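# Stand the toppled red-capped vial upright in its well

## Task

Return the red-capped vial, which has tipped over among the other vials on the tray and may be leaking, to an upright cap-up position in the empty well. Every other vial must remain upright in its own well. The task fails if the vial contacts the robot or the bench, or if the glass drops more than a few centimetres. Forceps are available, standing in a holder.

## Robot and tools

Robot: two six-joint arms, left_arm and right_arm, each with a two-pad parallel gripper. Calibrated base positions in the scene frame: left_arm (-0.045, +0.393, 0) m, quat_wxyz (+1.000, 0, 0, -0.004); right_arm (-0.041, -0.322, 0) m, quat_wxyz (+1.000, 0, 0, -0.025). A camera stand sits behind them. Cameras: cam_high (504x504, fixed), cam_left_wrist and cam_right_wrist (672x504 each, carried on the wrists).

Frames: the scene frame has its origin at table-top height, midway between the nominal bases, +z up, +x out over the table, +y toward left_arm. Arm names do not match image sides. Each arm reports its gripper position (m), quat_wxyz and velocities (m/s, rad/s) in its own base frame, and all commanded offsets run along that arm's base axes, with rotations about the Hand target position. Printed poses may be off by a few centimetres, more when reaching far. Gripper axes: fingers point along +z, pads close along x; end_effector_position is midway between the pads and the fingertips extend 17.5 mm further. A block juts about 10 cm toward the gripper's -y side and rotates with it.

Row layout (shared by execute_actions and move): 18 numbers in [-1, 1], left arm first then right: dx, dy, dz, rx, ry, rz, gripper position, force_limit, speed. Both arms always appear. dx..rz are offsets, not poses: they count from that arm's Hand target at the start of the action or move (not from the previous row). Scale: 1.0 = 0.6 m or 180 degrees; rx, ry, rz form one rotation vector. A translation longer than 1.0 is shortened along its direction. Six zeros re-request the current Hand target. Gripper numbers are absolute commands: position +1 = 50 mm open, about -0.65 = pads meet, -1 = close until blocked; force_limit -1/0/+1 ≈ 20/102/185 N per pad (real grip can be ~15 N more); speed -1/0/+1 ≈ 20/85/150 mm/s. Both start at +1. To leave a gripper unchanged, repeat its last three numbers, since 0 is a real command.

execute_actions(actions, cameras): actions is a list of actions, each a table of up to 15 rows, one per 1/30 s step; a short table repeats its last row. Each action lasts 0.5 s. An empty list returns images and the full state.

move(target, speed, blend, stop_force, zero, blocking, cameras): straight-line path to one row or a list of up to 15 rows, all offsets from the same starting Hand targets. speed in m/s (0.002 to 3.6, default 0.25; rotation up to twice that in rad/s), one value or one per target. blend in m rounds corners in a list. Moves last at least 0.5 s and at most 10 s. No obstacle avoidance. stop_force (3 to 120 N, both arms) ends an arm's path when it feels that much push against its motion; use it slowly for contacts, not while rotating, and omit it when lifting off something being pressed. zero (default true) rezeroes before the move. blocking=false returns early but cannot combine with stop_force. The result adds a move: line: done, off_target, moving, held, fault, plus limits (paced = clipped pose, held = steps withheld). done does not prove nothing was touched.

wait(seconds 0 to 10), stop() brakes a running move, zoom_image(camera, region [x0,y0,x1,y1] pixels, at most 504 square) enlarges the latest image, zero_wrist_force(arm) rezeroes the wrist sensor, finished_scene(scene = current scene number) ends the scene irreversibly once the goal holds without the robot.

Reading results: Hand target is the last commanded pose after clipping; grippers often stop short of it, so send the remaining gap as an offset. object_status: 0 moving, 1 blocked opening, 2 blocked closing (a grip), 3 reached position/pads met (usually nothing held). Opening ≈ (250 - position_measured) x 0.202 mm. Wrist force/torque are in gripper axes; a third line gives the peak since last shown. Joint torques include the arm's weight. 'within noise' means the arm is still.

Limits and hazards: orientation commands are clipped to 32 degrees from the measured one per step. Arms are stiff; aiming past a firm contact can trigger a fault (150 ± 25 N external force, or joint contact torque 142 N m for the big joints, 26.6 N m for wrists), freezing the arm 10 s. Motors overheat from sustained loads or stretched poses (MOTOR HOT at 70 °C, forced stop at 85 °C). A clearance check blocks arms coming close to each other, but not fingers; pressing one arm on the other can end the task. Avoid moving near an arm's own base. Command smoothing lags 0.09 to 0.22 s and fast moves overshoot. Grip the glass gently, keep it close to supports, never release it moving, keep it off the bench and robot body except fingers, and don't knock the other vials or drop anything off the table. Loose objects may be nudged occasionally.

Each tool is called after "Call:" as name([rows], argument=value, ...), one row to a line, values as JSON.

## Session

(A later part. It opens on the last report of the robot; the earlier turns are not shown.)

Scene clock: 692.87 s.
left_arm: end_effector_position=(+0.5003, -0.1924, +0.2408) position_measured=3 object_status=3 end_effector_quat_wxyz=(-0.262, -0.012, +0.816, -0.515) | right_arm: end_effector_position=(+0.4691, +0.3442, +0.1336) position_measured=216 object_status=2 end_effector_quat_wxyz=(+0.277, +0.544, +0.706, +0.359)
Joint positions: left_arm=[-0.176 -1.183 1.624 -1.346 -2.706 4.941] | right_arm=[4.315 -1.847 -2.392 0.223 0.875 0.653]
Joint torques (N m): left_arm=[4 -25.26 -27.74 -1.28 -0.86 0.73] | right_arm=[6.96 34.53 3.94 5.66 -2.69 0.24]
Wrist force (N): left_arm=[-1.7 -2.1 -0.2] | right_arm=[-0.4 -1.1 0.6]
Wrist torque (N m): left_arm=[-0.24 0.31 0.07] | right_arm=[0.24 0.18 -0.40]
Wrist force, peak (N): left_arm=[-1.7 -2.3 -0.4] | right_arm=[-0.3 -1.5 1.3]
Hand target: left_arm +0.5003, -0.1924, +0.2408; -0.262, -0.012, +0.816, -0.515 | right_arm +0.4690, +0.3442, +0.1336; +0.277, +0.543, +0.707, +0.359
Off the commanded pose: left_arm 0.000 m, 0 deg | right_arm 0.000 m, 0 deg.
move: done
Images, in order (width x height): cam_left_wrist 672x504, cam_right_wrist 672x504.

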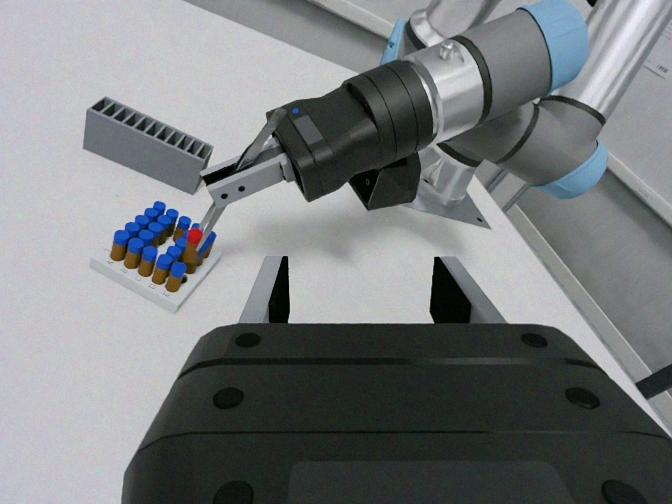

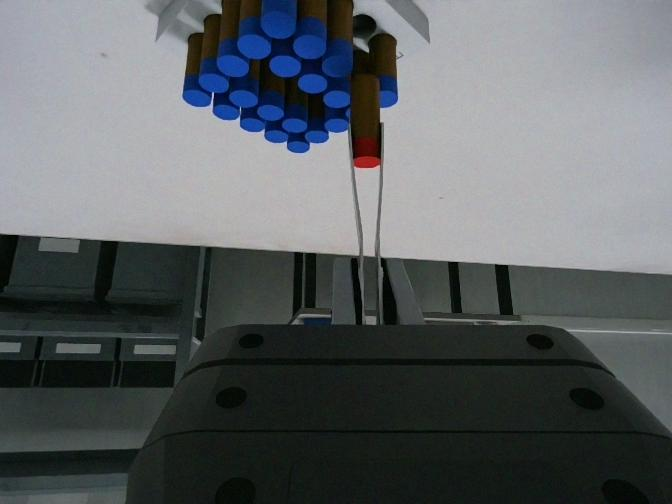

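Call:
move([
  [0,0,0,0,0,0,1,1,1,0.0021,-0.0014,0,0,0,0,-1,-0.9,-1],
  [0,0,0,0,0,0,1,1,1,0.0021,-0.0014,-0.0133,0,0,0,-1,-0.9,-1],
], speed=0.02, stop_force=4, cameras=["cam_left_wrist","cam_right_wrist"])

Call:
zoom_image(camera="cam_right_wrist", region=[310, 10, 420, 130])

Call:
zoom_image(camera="cam_left_wrist", region=[160, 225, 220, 300])

Scene clock: 798.67 s.
left_arm: end_effector_position=(+0.5003, -0.1924, +0.2408) position_measured=3 object_status=3 end_effector_quat_wxyz=(-0.262, -0.012, +0.816, -0.515) | right_arm: end_effector_position=(+0.4702, +0.3433, +0.1256) position_measured=216 object_status=2 end_effector_quat_wxyz=(+0.277, +0.543, +0.707, +0.359)
Joint positions: left_arm=[-0.176 -1.183 1.624 -1.346 -2.706 4.941] | right_arm=[4.311 -1.873 -2.395 0.254 0.878 0.649]
Joint torques (N m): left_arm=[3.81 -25.12 -27.31 -1.16 -0.9 0.67] | right_arm=[5.55 34.46 15.66 2.54 -2.39 2.95]
Wrist force (N): left_arm=[-1.8 -2.1 -0.3] | right_arm=[-0.4 -1.1 0.7]
Wrist torque (N m): left_arm=[-0.24 0.33 0.07] | right_arm=[0.23 0.18 -0.34]
Wrist force, peak (N): left_arm=[-1.7 -2.4 -0.3] | right_arm=[-0.5 -1.4 1.1]
Hand target: left_arm +0.5003, -0.1924, +0.2408; -0.262, -0.012, +0.816, -0.515 | right_arm +0.4702, +0.3433, +0.1256; +0.277, +0.543, +0.707, +0.359
Off the commanded pose: left_arm 0.000 m, 0 deg | right_arm 0.000 m, 0 deg.
move: done
Images, in order (width x height): cam_left_wrist 672x504, cam_right_wrist 672x504.

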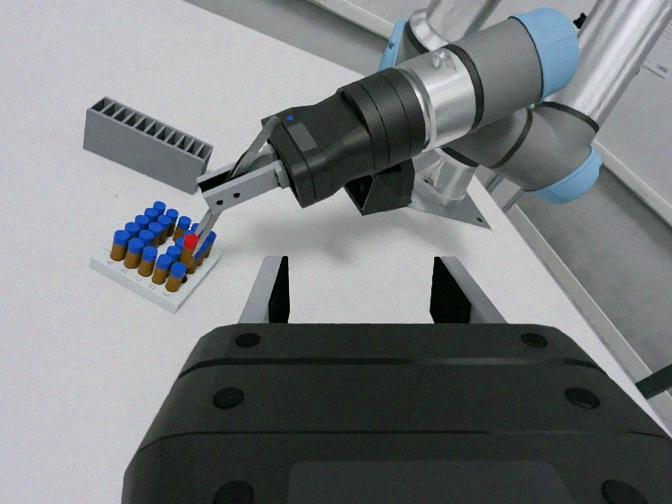

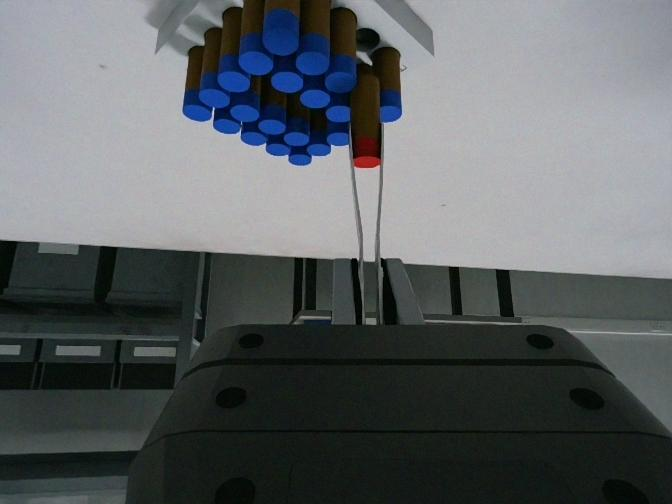

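Scaled by 4.200 from the camera's 672x504 image, which has a finer 960x720 frame.

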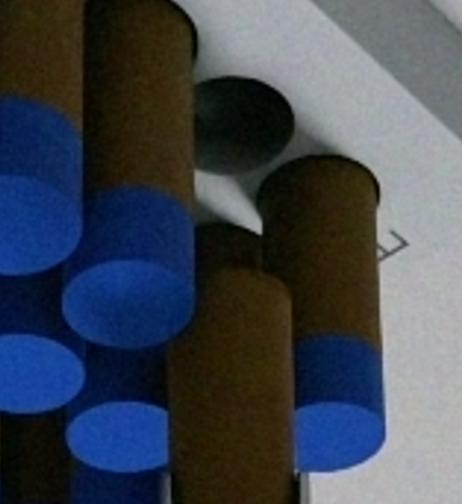

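Scaled by 6.720 from the camera's 672x504 image, which has a finer 960x720 frame.

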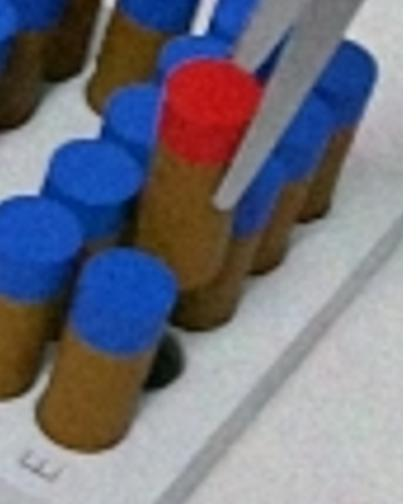

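Call:
move([
  [0,0,0,0,0,0,1,1,1,-0.0026,-0.0007,-0.0005,0.0021,-0.0081,0,-1,-0.9,-1],
  [0,0,0,0,0,0,1,1,1,-0.0026,-0.0007,-0.0238,0.0021,-0.0081,0,-1,-0.9,-1],
], speed=0.03, stop_force=4, cameras=["cam_left_wrist","cam_right_wrist"])

Call:
zoom_image(camera="cam_right_wrist", region=[310, 30, 420, 180])

Call:
zoom_image(camera="cam_left_wrist", region=[160, 225, 220, 300])

Scene clock: 815.07 s.
left_arm: end_effector_position=(+0.5003, -0.1924, +0.2408) position_measured=3 object_status=3 end_effector_quat_wxyz=(-0.262, -0.012, +0.816, -0.515) | right_arm: end_effector_position=(+0.4687, +0.3429, +0.1113) position_measured=216 object_status=2 end_effector_quat_wxyz=(+0.284, +0.540, +0.702, +0.368)
Joint positions: left_arm=[-0.176 -1.183 1.624 -1.346 -2.706 4.941] | right_arm=[4.323 -1.937 -2.412 0.355 0.854 0.643]
Joint torques (N m): left_arm=[3.64 -25.82 -27.82 -1.28 -0.84 0.52] | right_arm=[-9.03 35.41 17.11 2.82 0.45 2.56]
Wrist force (N): left_arm=[-1.5 -2.2 -0.3] | right_arm=[-0.3 -1.3 0.9]
Wrist torque (N m): left_arm=[-0.25 0.28 0.07] | right_arm=[0.20 0.17 -0.32]
Wrist force, peak (N): left_arm=[-1.6 -2.3 -0.7] | right_arm=[-0.2 -1.7 1.2]
Hand target: left_arm +0.5003, -0.1924, +0.2408; -0.262, -0.012, +0.816, -0.515 | right_arm +0.4687, +0.3429, +0.1113; +0.284, +0.540, +0.702, +0.368
Off the commanded pose: left_arm 0.000 m, 0 deg | right_arm 0.000 m, 0 deg.
move: done
Images, in order (width x height): cam_left_wrist 672x504, cam_right_wrist 672x504.

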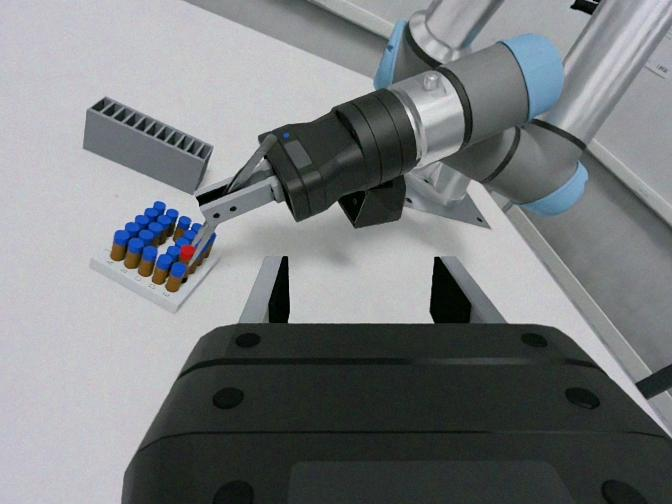

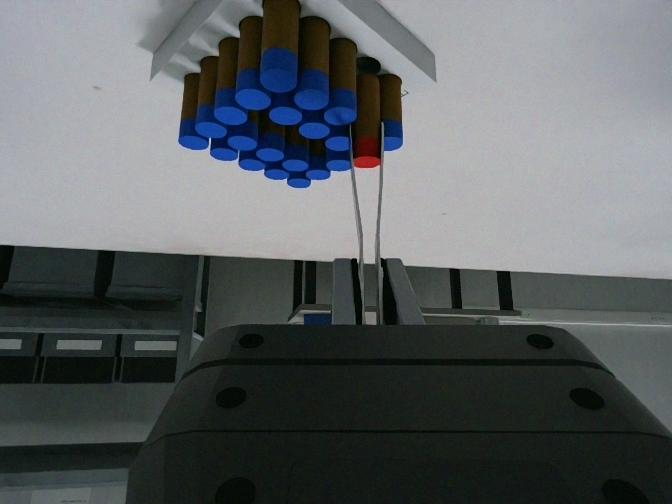

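Scaled by 3.360 from the camera's 672x504 image, which has a finer 960x720 frame.

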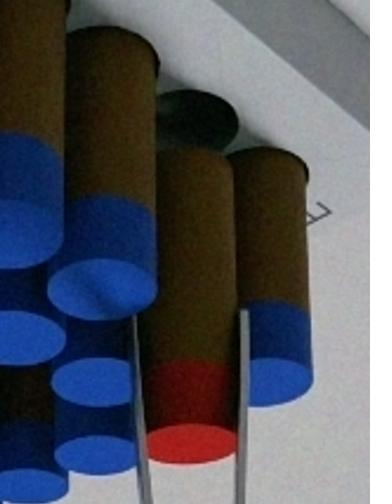

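Scaled by 6.720 from the camera's 672x504 image, which has a finer 960x720 frame.

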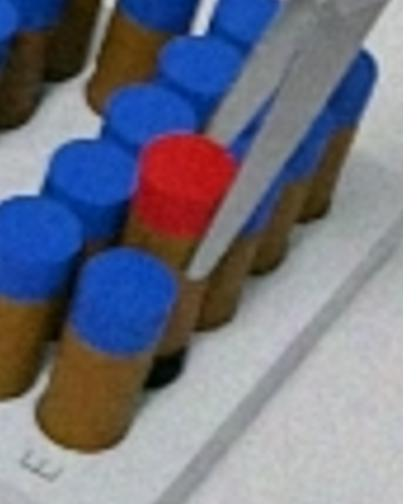

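Call:
move([
  [0,0,0,0,0,0,1,1,1,-0.0011,-0.0003,0,0,0,0,-1,-0.9,-1],
  [0,0,0,0,0,0,1,1,1,-0.0011,-0.0003,-0.0092,0,0,0,-1,-0.9,-1],
], speed=0.015, stop_force=3, cameras=["cam_left_wrist","cam_right_wrist"])

Call:
zoom_image(camera="cam_right_wrist", region=[310, 30, 420, 180])

Call:
zoom_image(camera="cam_left_wrist", region=[160, 225, 220, 300])

Scene clock: 834.30 s.
left_arm: end_effector_position=(+0.5003, -0.1924, +0.2408) position_measured=3 object_status=3 end_effector_quat_wxyz=(-0.262, -0.012, +0.816, -0.515) | right_arm: end_effector_position=(+0.4680, +0.3427, +0.1058) position_measured=216 object_status=2 end_effector_quat_wxyz=(+0.284, +0.540, +0.702, +0.368)
Joint positions: left_arm=[-0.176 -1.183 1.624 -1.346 -2.706 4.941] | right_arm=[4.325 -1.954 -2.415 0.375 0.853 0.644]
Joint torques (N m): left_arm=[3.21 -25.44 -27.33 -1.25 -0.77 0.56] | right_arm=[7.1 35.6 4.75 2.53 0.26 -2.37]
Wrist force (N): left_arm=[-1.4 -2.1 -0.3] | right_arm=[-0.4 -1.2 0.9]
Wrist torque (N m): left_arm=[-0.23 0.26 0.07] | right_arm=[0.21 0.18 -0.39]
Wrist force, peak (N): left_arm=[-1.8 -2.4 -0.4] | right_arm=[-0.4 -1.4 1.1]
Hand target: left_arm +0.5003, -0.1924, +0.2408; -0.262, -0.012, +0.816, -0.515 | right_arm +0.4680, +0.3427, +0.1058; +0.284, +0.540, +0.702, +0.368
Off the commanded pose: left_arm 0.000 m, 0 deg | right_arm 0.000 m, 0 deg.
move: done
Images, in order (width x height): cam_left_wrist 672x504, cam_right_wrist 672x504.

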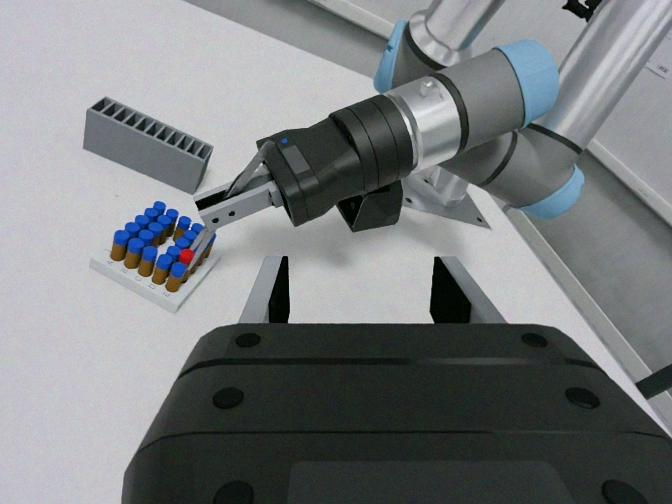

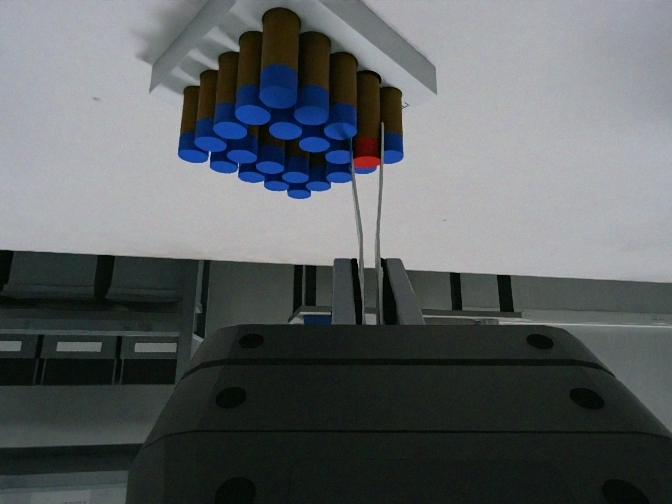

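Scaled by 3.360 from the camera's 672x504 image, which has a finer 960x720 frame.

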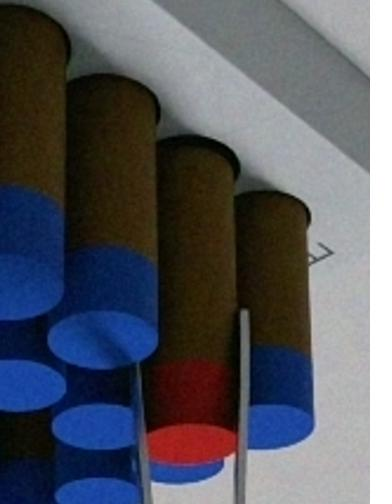

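Scaled by 6.720 from the camera's 672x504 image, which has a finer 960x720 frame.

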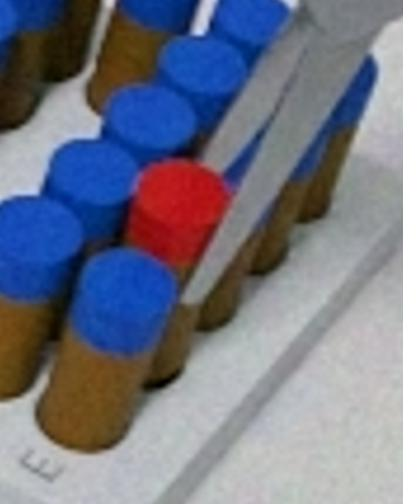

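Call:
move(target=[0,0,0,0,0,0,1,1,1,0,0,-0.0133,0,0,0,-1,-0.9,-1], speed=0.012, stop_force=3, cameras=["cam_left_wrist","cam_right_wrist"])

Call:
zoom_image(camera="cam_right_wrist", region=[310, 30, 420, 180])

Call:
zoom_image(camera="cam_left_wrist", region=[160, 225, 220, 300])

Scene clock: 842.53 s.
left_arm: end_effector_position=(+0.5003, -0.1924, +0.2408) position_measured=3 object_status=3 end_effector_quat_wxyz=(-0.262, -0.012, +0.816, -0.515) | right_arm: end_effector_position=(+0.4680, +0.3427, +0.0997) position_measured=216 object_status=2 end_effector_quat_wxyz=(+0.284, +0.540, +0.702, +0.368)
Joint positions: left_arm=[-0.176 -1.183 1.624 -1.346 -2.706 4.941] | right_arm=[4.325 -1.974 -2.417 0.396 0.853 0.644]
Joint torques (N m): left_arm=[2.96 -25.75 -28.22 -1.27 -0.83 0.42] | right_arm=[5.31 35.23 12.59 4.96 0.34 -0.51]
Wrist force (N): left_arm=[-1.7 -2.1 -0.7] | right_arm=[-0.3 -1.2 0.8]
Wrist torque (N m): left_arm=[-0.24 0.31 0.07] | right_arm=[0.19 0.19 -0.38]
Wrist force, peak (N): left_arm=[-1.6 -2.4 -0.5] | right_arm=[-0.8 5.0 -4.3]
Hand target: left_arm +0.5003, -0.1924, +0.2408; -0.262, -0.012, +0.816, -0.515 | right_arm +0.4680, +0.3428, +0.0997; +0.284, +0.540, +0.702, +0.368 (not the last commanded pose)
Off the commanded pose: left_arm 0.000 m, 0 deg | right_arm 0.002 m, 0 deg.
move: contact (right_arm)
Images, in order (width x height): cam_left_wrist 672x504, cam_right_wrist 672x504.

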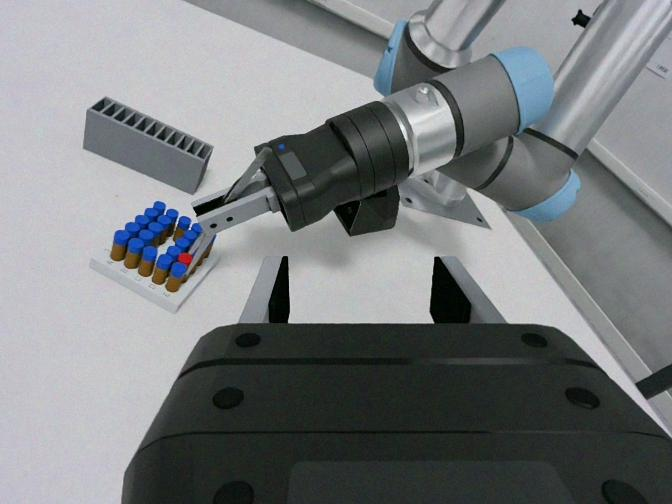

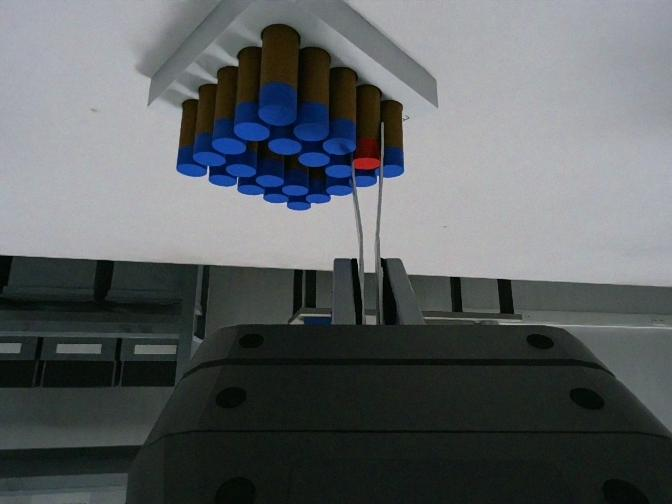

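Scaled by 3.360 from the camera's 672x504 image, which has a finer 960x720 frame.

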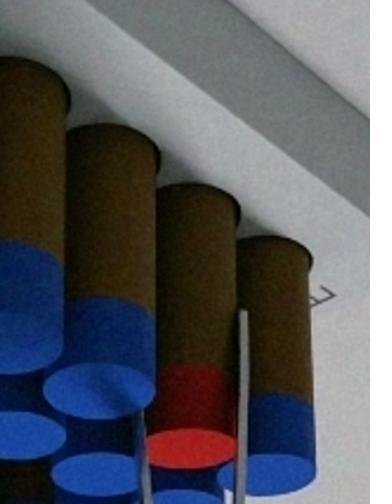

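Scaled by 6.720 from the camera's 672x504 image, which has a finer 960x720 frame.

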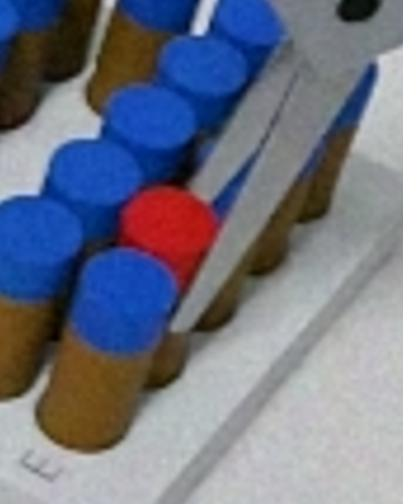

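Call:
move([
  [0,0,0,0,0,0,1,1,1,0,0,0,0,0,0,-0.22,-0.9,-1],
  [0,0,0,0,0,0,1,1,1,0,0,0.01,0,0,0,-0.22,-0.9,-1],
], speed=0.02, cameras=["cam_left_wrist","cam_right_wrist"])

Call:
zoom_image(camera="cam_right_wrist", region=[310, 30, 420, 180])

Call:
zoom_image(camera="cam_left_wrist", region=[160, 225, 220, 300])

Scene clock: 854.80 s.
left_arm: end_effector_position=(+0.5003, -0.1924, +0.2408) position_measured=3 object_status=3 end_effector_quat_wxyz=(-0.262, -0.012, +0.816, -0.515) | right_arm: end_effector_position=(+0.4680, +0.3428, +0.1058) position_measured=186 object_status=3 end_effector_quat_wxyz=(+0.284, +0.540, +0.702, +0.368)
Joint positions: left_arm=[-0.176 -1.183 1.624 -1.346 -2.706 4.941] | right_arm=[4.325 -1.954 -2.415 0.375 0.853 0.644]
Joint torques (N m): left_arm=[3.13 -25.23 -28.08 -1.29 -0.93 0.48] | right_arm=[-2.85 22.09 20.65 5.01 0.37 -2.18]
Wrist force (N): left_arm=[-1.6 -2.1 -0.4] | right_arm=[-0.4 -1.4 0.7]
Wrist torque (N m): left_arm=[-0.23 0.30 0.07] | right_arm=[0.19 0.19 -0.39]
Wrist force, peak (N): left_arm=[-1.7 -2.3 -0.3] | right_arm=[-0.3 -1.5 1.1]
Hand target: left_arm +0.5003, -0.1924, +0.2408; -0.262, -0.012, +0.816, -0.515 | right_arm +0.4680, +0.3428, +0.1057; +0.284, +0.540, +0.702, +0.368
Off the commanded pose: left_arm 0.000 m, 0 deg | right_arm 0.000 m, 0 deg.
move: done
Images, in order (width x height): cam_left_wrist 672x504, cam_right_wrist 672x504.

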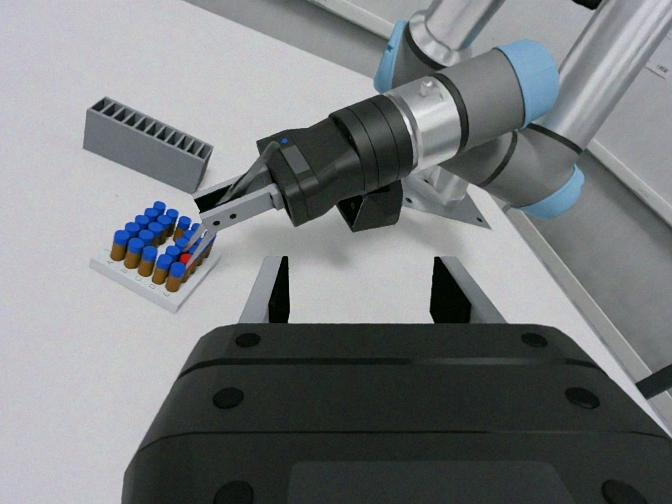

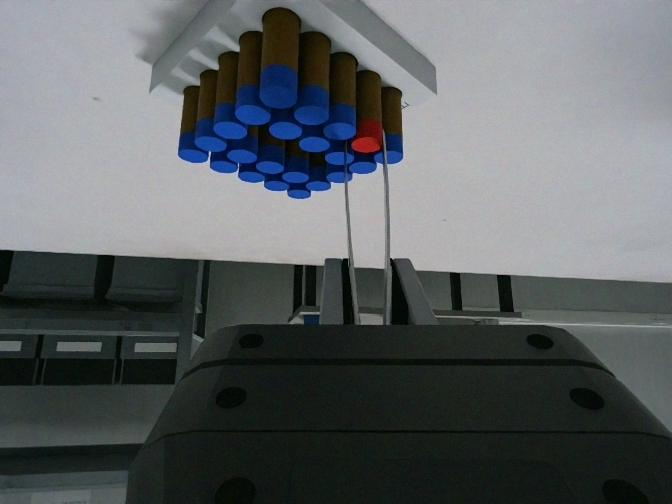

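Scaled by 3.360 from the camera's 672x504 image, which has a finer 960x720 frame.

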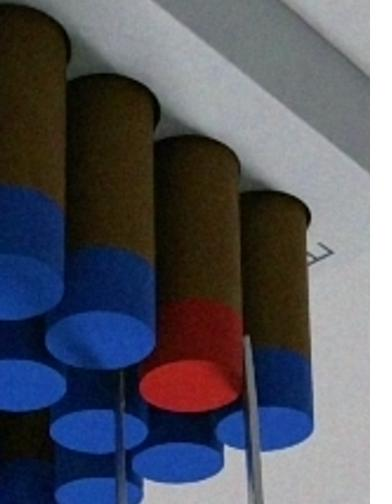

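Scaled by 6.720 from the camera's 672x504 image, which has a finer 960x720 frame.

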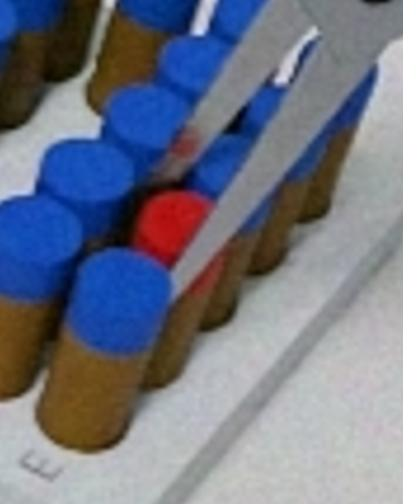

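Call:
move([
  [0,0,0,0,0,0,1,1,1,0,0,0.05,0,0,0,-0.22,-0.9,-1],
  [0,0,0,0,0,0,1,1,1,-0.08,0,0.15,0,0,0,-0.22,-0.9,-1],
], speed=[0.05, 0.15], blend=0.005, cameras=["all"])

Call:
zoom_image(camera="cam_left_wrist", region=[80, 180, 240, 320])

Scene clock: 867.53 s.
left_arm: end_effector_position=(+0.5003, -0.1924, +0.2408) position_measured=3 object_status=3 end_effector_quat_wxyz=(-0.262, -0.012, +0.816, -0.515) | right_arm: end_effector_position=(+0.4200, +0.3428, +0.1957) position_measured=186 object_status=3 end_effector_quat_wxyz=(+0.284, +0.540, +0.702, +0.368)
Joint positions: left_arm=[-0.176 -1.183 1.624 -1.346 -2.706 4.941] | right_arm=[4.455 -1.577 -2.446 -0.068 0.772 0.785]
Joint torques (N m): left_arm=[2.66 -25.54 -28.08 -1.25 -0.84 0.36] | right_arm=[-4.6 25.01 29.52 2.68 0.04 -2.19]
Wrist force (N): left_arm=[-1.6 -2.1 -0.3] | right_arm=[0.0 -1.3 0.7]
Wrist torque (N m): left_arm=[-0.25 0.29 0.07] | right_arm=[0.20 0.13 -0.31]
Wrist force, peak (N): left_arm=[-1.9 -2.3 -0.6] | right_arm=[-0.9 -1.9 1.9]
Hand target: left_arm +0.5003, -0.1924, +0.2408; -0.262, -0.012, +0.816, -0.515 | right_arm +0.4200, +0.3428, +0.1957; +0.284, +0.540, +0.702, +0.368
Off the commanded pose: left_arm 0.000 m, 0 deg | right_arm 0.000 m, 0 deg.
move: done

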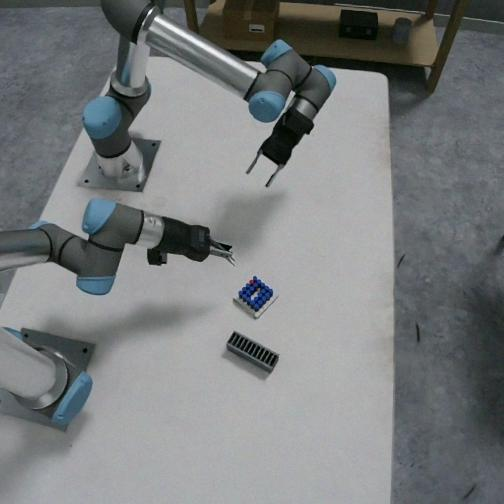

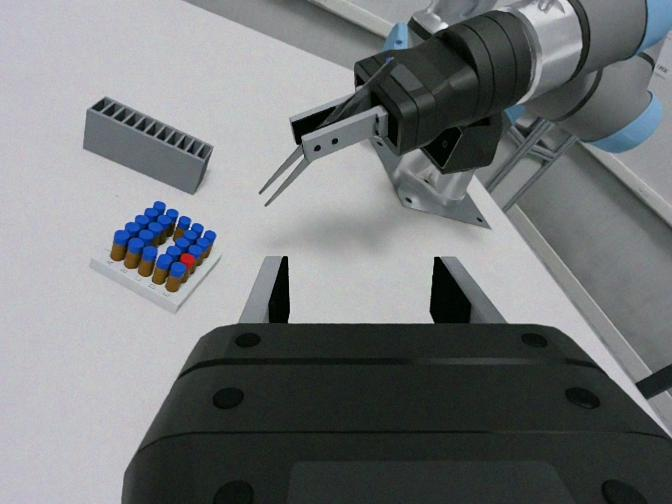

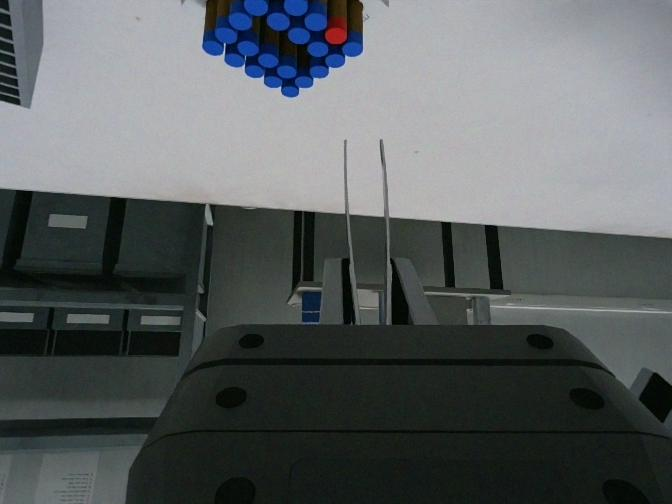

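Scaled by 3.150 from the camera's 672x504 image, which has a finer 960x720 frame.

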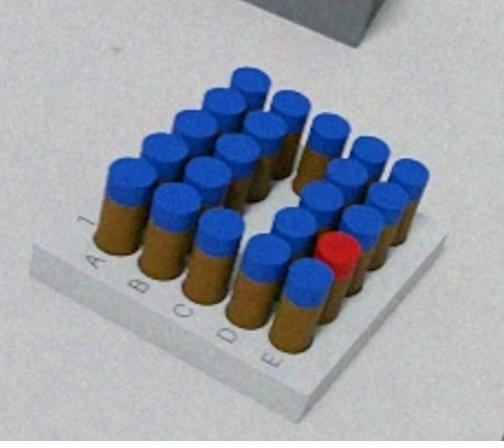

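Call:
finished_scene(scene=1)

The scene is finished: the task was done.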